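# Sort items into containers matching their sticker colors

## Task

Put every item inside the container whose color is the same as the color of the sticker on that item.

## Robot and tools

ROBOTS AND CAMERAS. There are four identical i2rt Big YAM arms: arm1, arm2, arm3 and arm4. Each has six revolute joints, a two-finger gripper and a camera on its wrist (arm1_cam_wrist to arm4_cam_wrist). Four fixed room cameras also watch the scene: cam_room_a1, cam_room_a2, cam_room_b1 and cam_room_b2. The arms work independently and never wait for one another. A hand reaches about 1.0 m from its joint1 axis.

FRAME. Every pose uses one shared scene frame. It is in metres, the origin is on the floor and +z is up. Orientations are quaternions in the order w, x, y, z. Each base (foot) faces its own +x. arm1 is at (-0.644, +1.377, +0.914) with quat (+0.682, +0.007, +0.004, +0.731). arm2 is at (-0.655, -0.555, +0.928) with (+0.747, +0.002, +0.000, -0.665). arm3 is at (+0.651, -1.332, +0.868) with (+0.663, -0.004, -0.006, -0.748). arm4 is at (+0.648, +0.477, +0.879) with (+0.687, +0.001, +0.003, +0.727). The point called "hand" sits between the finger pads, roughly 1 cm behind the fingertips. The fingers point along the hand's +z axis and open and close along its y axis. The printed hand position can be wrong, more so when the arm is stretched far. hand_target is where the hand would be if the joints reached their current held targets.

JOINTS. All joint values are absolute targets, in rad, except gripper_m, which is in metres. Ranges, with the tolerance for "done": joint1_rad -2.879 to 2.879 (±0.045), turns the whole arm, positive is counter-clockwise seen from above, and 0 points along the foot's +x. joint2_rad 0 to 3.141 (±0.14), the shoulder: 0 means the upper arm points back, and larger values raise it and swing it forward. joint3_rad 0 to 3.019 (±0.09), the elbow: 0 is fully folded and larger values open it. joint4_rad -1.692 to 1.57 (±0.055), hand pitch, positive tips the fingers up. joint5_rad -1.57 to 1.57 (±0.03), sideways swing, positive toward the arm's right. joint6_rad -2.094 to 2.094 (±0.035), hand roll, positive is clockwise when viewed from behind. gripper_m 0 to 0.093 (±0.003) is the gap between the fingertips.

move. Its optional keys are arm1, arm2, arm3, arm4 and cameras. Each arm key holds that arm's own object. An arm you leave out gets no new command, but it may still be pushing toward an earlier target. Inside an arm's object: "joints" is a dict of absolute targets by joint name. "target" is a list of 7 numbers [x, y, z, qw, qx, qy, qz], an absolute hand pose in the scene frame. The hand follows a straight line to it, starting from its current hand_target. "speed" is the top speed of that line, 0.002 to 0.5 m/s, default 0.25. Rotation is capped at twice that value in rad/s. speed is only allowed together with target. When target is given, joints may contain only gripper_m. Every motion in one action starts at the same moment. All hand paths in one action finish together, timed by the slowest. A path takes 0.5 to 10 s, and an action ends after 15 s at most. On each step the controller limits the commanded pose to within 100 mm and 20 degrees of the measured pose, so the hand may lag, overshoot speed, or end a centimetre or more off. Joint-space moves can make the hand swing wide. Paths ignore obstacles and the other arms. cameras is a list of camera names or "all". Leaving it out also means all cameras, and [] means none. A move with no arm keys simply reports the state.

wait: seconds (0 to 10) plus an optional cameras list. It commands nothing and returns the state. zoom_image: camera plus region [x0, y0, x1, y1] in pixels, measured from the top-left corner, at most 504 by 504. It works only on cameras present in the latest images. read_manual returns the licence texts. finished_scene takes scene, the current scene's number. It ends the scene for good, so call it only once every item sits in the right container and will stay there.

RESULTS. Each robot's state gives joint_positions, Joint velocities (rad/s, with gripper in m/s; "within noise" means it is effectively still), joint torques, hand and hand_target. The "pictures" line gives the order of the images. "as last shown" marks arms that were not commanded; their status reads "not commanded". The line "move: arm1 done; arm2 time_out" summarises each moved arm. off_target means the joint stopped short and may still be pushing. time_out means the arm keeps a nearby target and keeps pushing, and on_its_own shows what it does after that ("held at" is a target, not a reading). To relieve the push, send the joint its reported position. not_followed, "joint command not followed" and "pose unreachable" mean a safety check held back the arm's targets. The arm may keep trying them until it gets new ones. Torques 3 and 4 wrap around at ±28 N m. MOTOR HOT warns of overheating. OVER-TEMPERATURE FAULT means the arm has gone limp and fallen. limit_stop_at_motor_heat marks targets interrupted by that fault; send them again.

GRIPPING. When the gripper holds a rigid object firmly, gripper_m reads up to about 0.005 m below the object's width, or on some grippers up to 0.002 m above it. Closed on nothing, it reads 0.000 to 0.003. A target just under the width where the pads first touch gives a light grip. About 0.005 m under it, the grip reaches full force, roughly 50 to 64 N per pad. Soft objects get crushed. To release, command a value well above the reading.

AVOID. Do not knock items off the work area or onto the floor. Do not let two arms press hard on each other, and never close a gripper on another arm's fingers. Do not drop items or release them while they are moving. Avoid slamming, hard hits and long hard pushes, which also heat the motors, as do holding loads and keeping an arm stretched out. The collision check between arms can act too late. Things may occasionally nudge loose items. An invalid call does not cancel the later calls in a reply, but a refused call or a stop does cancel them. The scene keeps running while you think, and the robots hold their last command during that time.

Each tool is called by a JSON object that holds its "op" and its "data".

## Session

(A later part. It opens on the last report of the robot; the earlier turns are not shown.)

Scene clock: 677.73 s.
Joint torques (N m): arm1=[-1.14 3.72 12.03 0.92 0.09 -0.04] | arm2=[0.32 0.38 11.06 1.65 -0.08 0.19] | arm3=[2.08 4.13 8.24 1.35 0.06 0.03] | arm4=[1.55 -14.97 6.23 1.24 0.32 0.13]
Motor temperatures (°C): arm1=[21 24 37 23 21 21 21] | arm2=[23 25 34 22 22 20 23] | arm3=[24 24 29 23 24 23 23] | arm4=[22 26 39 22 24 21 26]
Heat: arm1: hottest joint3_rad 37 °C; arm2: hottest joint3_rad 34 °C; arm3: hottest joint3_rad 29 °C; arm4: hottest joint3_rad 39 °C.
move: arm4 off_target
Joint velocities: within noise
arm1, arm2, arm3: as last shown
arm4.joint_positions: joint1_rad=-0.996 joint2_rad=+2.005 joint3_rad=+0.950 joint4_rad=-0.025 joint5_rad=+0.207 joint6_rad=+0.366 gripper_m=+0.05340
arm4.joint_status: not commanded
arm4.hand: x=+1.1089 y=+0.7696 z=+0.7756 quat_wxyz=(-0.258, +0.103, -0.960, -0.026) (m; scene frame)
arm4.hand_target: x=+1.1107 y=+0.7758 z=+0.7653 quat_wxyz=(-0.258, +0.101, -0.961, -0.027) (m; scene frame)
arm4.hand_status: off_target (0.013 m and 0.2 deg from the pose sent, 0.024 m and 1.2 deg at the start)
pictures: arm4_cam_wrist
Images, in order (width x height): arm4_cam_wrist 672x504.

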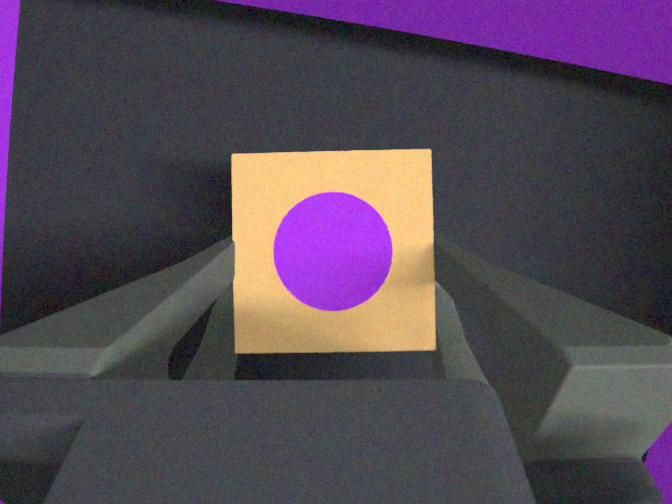

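{"op": "move", "data": {"arm4": {"target": [1.111, 0.776, 0.774, 0.2756, -0.1005, 0.9556, 0.029], "speed": 0.05}, "cameras": []}}

{"op": "move", "data": {"arm4": {"joints": {"gripper_m": 0.072}}, "cameras": ["arm4_cam_wrist"]}}

{"op": "move", "data": {"arm4": {"target": [1.09, 0.768, 0.95, 0.2574, -0.1010, 0.9606, 0.0270], "speed": 0.2}, "cameras": ["arm4_cam_wrist", "cam_room_a2"]}}

Scene clock: 682.37 s.
Joint torques (N m): arm1=[-1.73 3.02 11.9 0.96 0.07 -0.04] | arm2=[0.5 0.38 11.07 1.65 -0.09 0.19] | arm3=[2.02 3.96 8.2 1.33 0.08 0.03] | arm4=[2.02 -16.91 4.44 1.47 0.36 0.13]
Motor temperatures (°C): arm1=[21 24 37 23 21 21 21] | arm2=[23 25 34 22 22 20 23] | arm3=[24 24 29 23 24 23 23] | arm4=[22 26 38 22 24 21 27]
Heat: arm1: hottest joint3_rad 37 °C; arm2: hottest joint3_rad 34 °C; arm3: hottest joint3_rad 29 °C; arm4: hottest joint3_rad 38 °C.
move: arm4 done
Joint velocities: within noise
arm1, arm2: as last shown
arm3.joint_positions: joint1_rad=+1.679 joint2_rad=+0.543 joint3_rad=+1.386 joint4_rad=-1.599 joint5_rad=-0.001 joint6_rad=-0.008 gripper_m=+0.09398
arm3.joint_status: not commanded
arm3.hand: x=+0.8160 y=-1.3270 z=+1.3685 quat_wxyz=(-0.397, +0.001, -0.918, +0.010) (m; scene frame)
arm3.hand_target: x=+0.8169 y=-1.3254 z=+1.3733 quat_wxyz=(-0.399, +0.002, -0.917, +0.007) (m; scene frame)
arm3.hand_status: not commanded
arm4.joint_positions: joint1_rad=-0.993 joint2_rad=+2.005 joint3_rad=+0.950 joint4_rad=+0.008 joint5_rad=+0.222 joint6_rad=+0.366 gripper_m=+0.05340
arm4.joint_status: not commanded
arm4.hand: x=+1.1148 y=+0.7730 z=+0.7799 quat_wxyz=(-0.275, +0.100, -0.956, -0.028) (m; scene frame)
arm4.hand_target: x=+1.1110 y=+0.7760 z=+0.7742 quat_wxyz=(-0.276, +0.100, -0.956, -0.029) (m; scene frame)
arm4.hand_status: done (0.008 m and 0.2 deg from the pose sent, 0.007 m and 2.2 deg at the start)
pictures: none
No camera images: "cameras" was empty.

Scene clock: 682.83 s.
Joint torques (N m): arm1=[-1.55 3.55 11.86 1.07 0.12 -0.06] | arm2=[0.5 0.38 11.04 1.66 -0.08 0.19] | arm3=[2.08 3.96 8.23 1.31 0.08 0.03] | arm4=[1.2 -17.03 4.51 1.37 0.33 0.12]
Motor temperatures (°C): arm1=[21 24 37 23 21 21 21] | arm2=[23 25 34 22 22 20 23] | arm3=[24 24 29 23 24 23 23] | arm4=[22 26 38 22 24 21 27]
Heat: arm1: hottest joint3_rad 37 °C; arm2: hottest joint3_rad 34 °C; arm3: hottest joint3_rad 29 °C; arm4: hottest joint3_rad 38 °C.
move: arm4 done
Joint velocities: within noise
arm1, arm2, arm3: as last shown
arm4.joint_positions: joint1_rad=-0.993 joint2_rad=+2.005 joint3_rad=+0.950 joint4_rad=+0.010 joint5_rad=+0.223 joint6_rad=+0.366 gripper_m=+0.07191
arm4.joint_status: all done
arm4.hand: x=+1.1152 y=+0.7732 z=+0.7801 quat_wxyz=(-0.276, +0.100, -0.956, -0.028) (m; scene frame)
arm4.hand_target: x=+1.1110 y=+0.7759 z=+0.7742 quat_wxyz=(-0.276, +0.100, -0.956, -0.029) (m; scene frame)
arm4.hand_status: not commanded
pictures: arm4_cam_wrist
Images, in order (width x height): arm4_cam_wrist 672x504.

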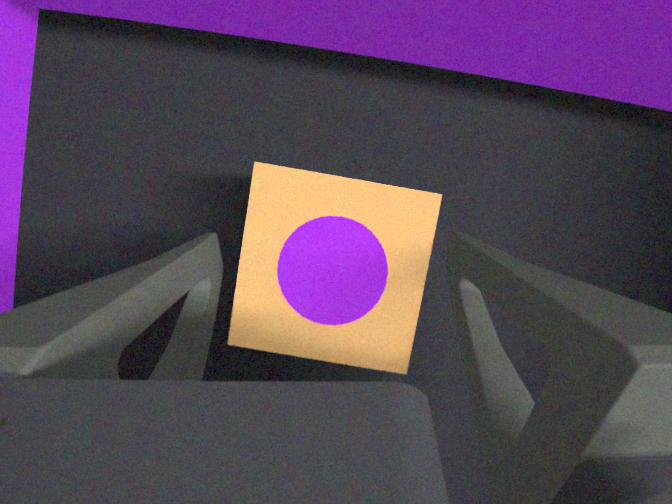

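Scene clock: 684.40 s.
Joint torques (N m): arm1=[-1.08 3.78 12.04 1.14 0.13 -0.01] | arm2=[0.38 0.38 11.06 1.68 -0.09 0.18] | arm3=[2.02 4.07 8.21 1.35 0.07 0.02] | arm4=[1.49 -14.68 9.99 0.35 0.14 0.18]
Motor temperatures (°C): arm1=[21 24 37 23 21 21 21] | arm2=[23 25 34 22 22 20 23] | arm3=[24 24 29 23 24 23 23] | arm4=[22 26 38 22 24 21 26]
Heat: arm1: hottest joint3_rad 37 °C; arm2: hottest joint3_rad 34 °C; arm3: hottest joint3_rad 29 °C; arm4: hottest joint3_rad 38 °C.
move: arm4 off_target
Joint velocities: within noise
arm1, arm2, arm3: as last shown
arm4.joint_positions: joint1_rad=-0.985 joint2_rad=+1.600 joint3_rad=+0.950 joint4_rad=-0.462 joint5_rad=+0.219 joint6_rad=+0.375 gripper_m=+0.07191
arm4.joint_status: not commanded
arm4.hand: x=+1.0807 y=+0.7541 z=+0.9352 quat_wxyz=(-0.247, +0.105, -0.963, -0.016) (m; scene frame)
arm4.hand_target: x=+1.0894 y=+0.7676 z=+0.9501 quat_wxyz=(-0.257, +0.101, -0.961, -0.027) (m; scene frame)
arm4.hand_status: off_target (0.022 m and 1.8 deg from the pose sent, 0.172 m and 2.2 deg at the start)
pictures: arm4_cam_wrist, cam_room_a2
Images, in order (width x height): arm4_cam_wrist 672x504, cam_room_a2 672x504.

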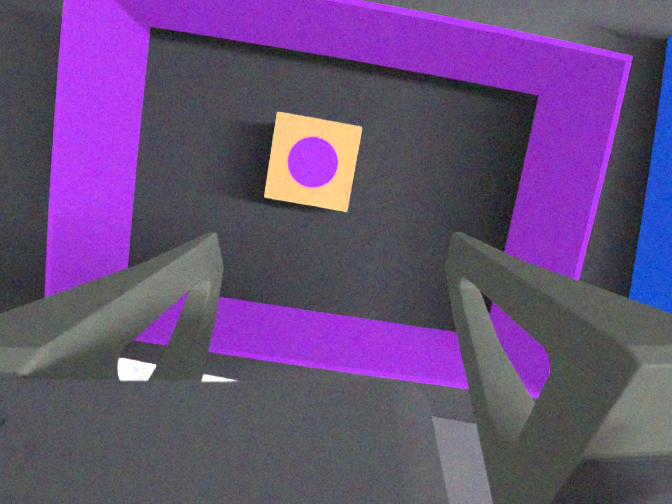

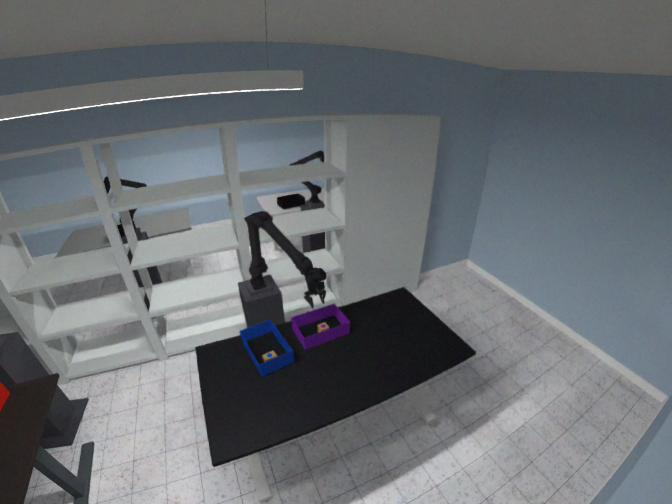

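{"op": "finished_scene", "data": {"scene": 1}}

The scene is finished: the task was done.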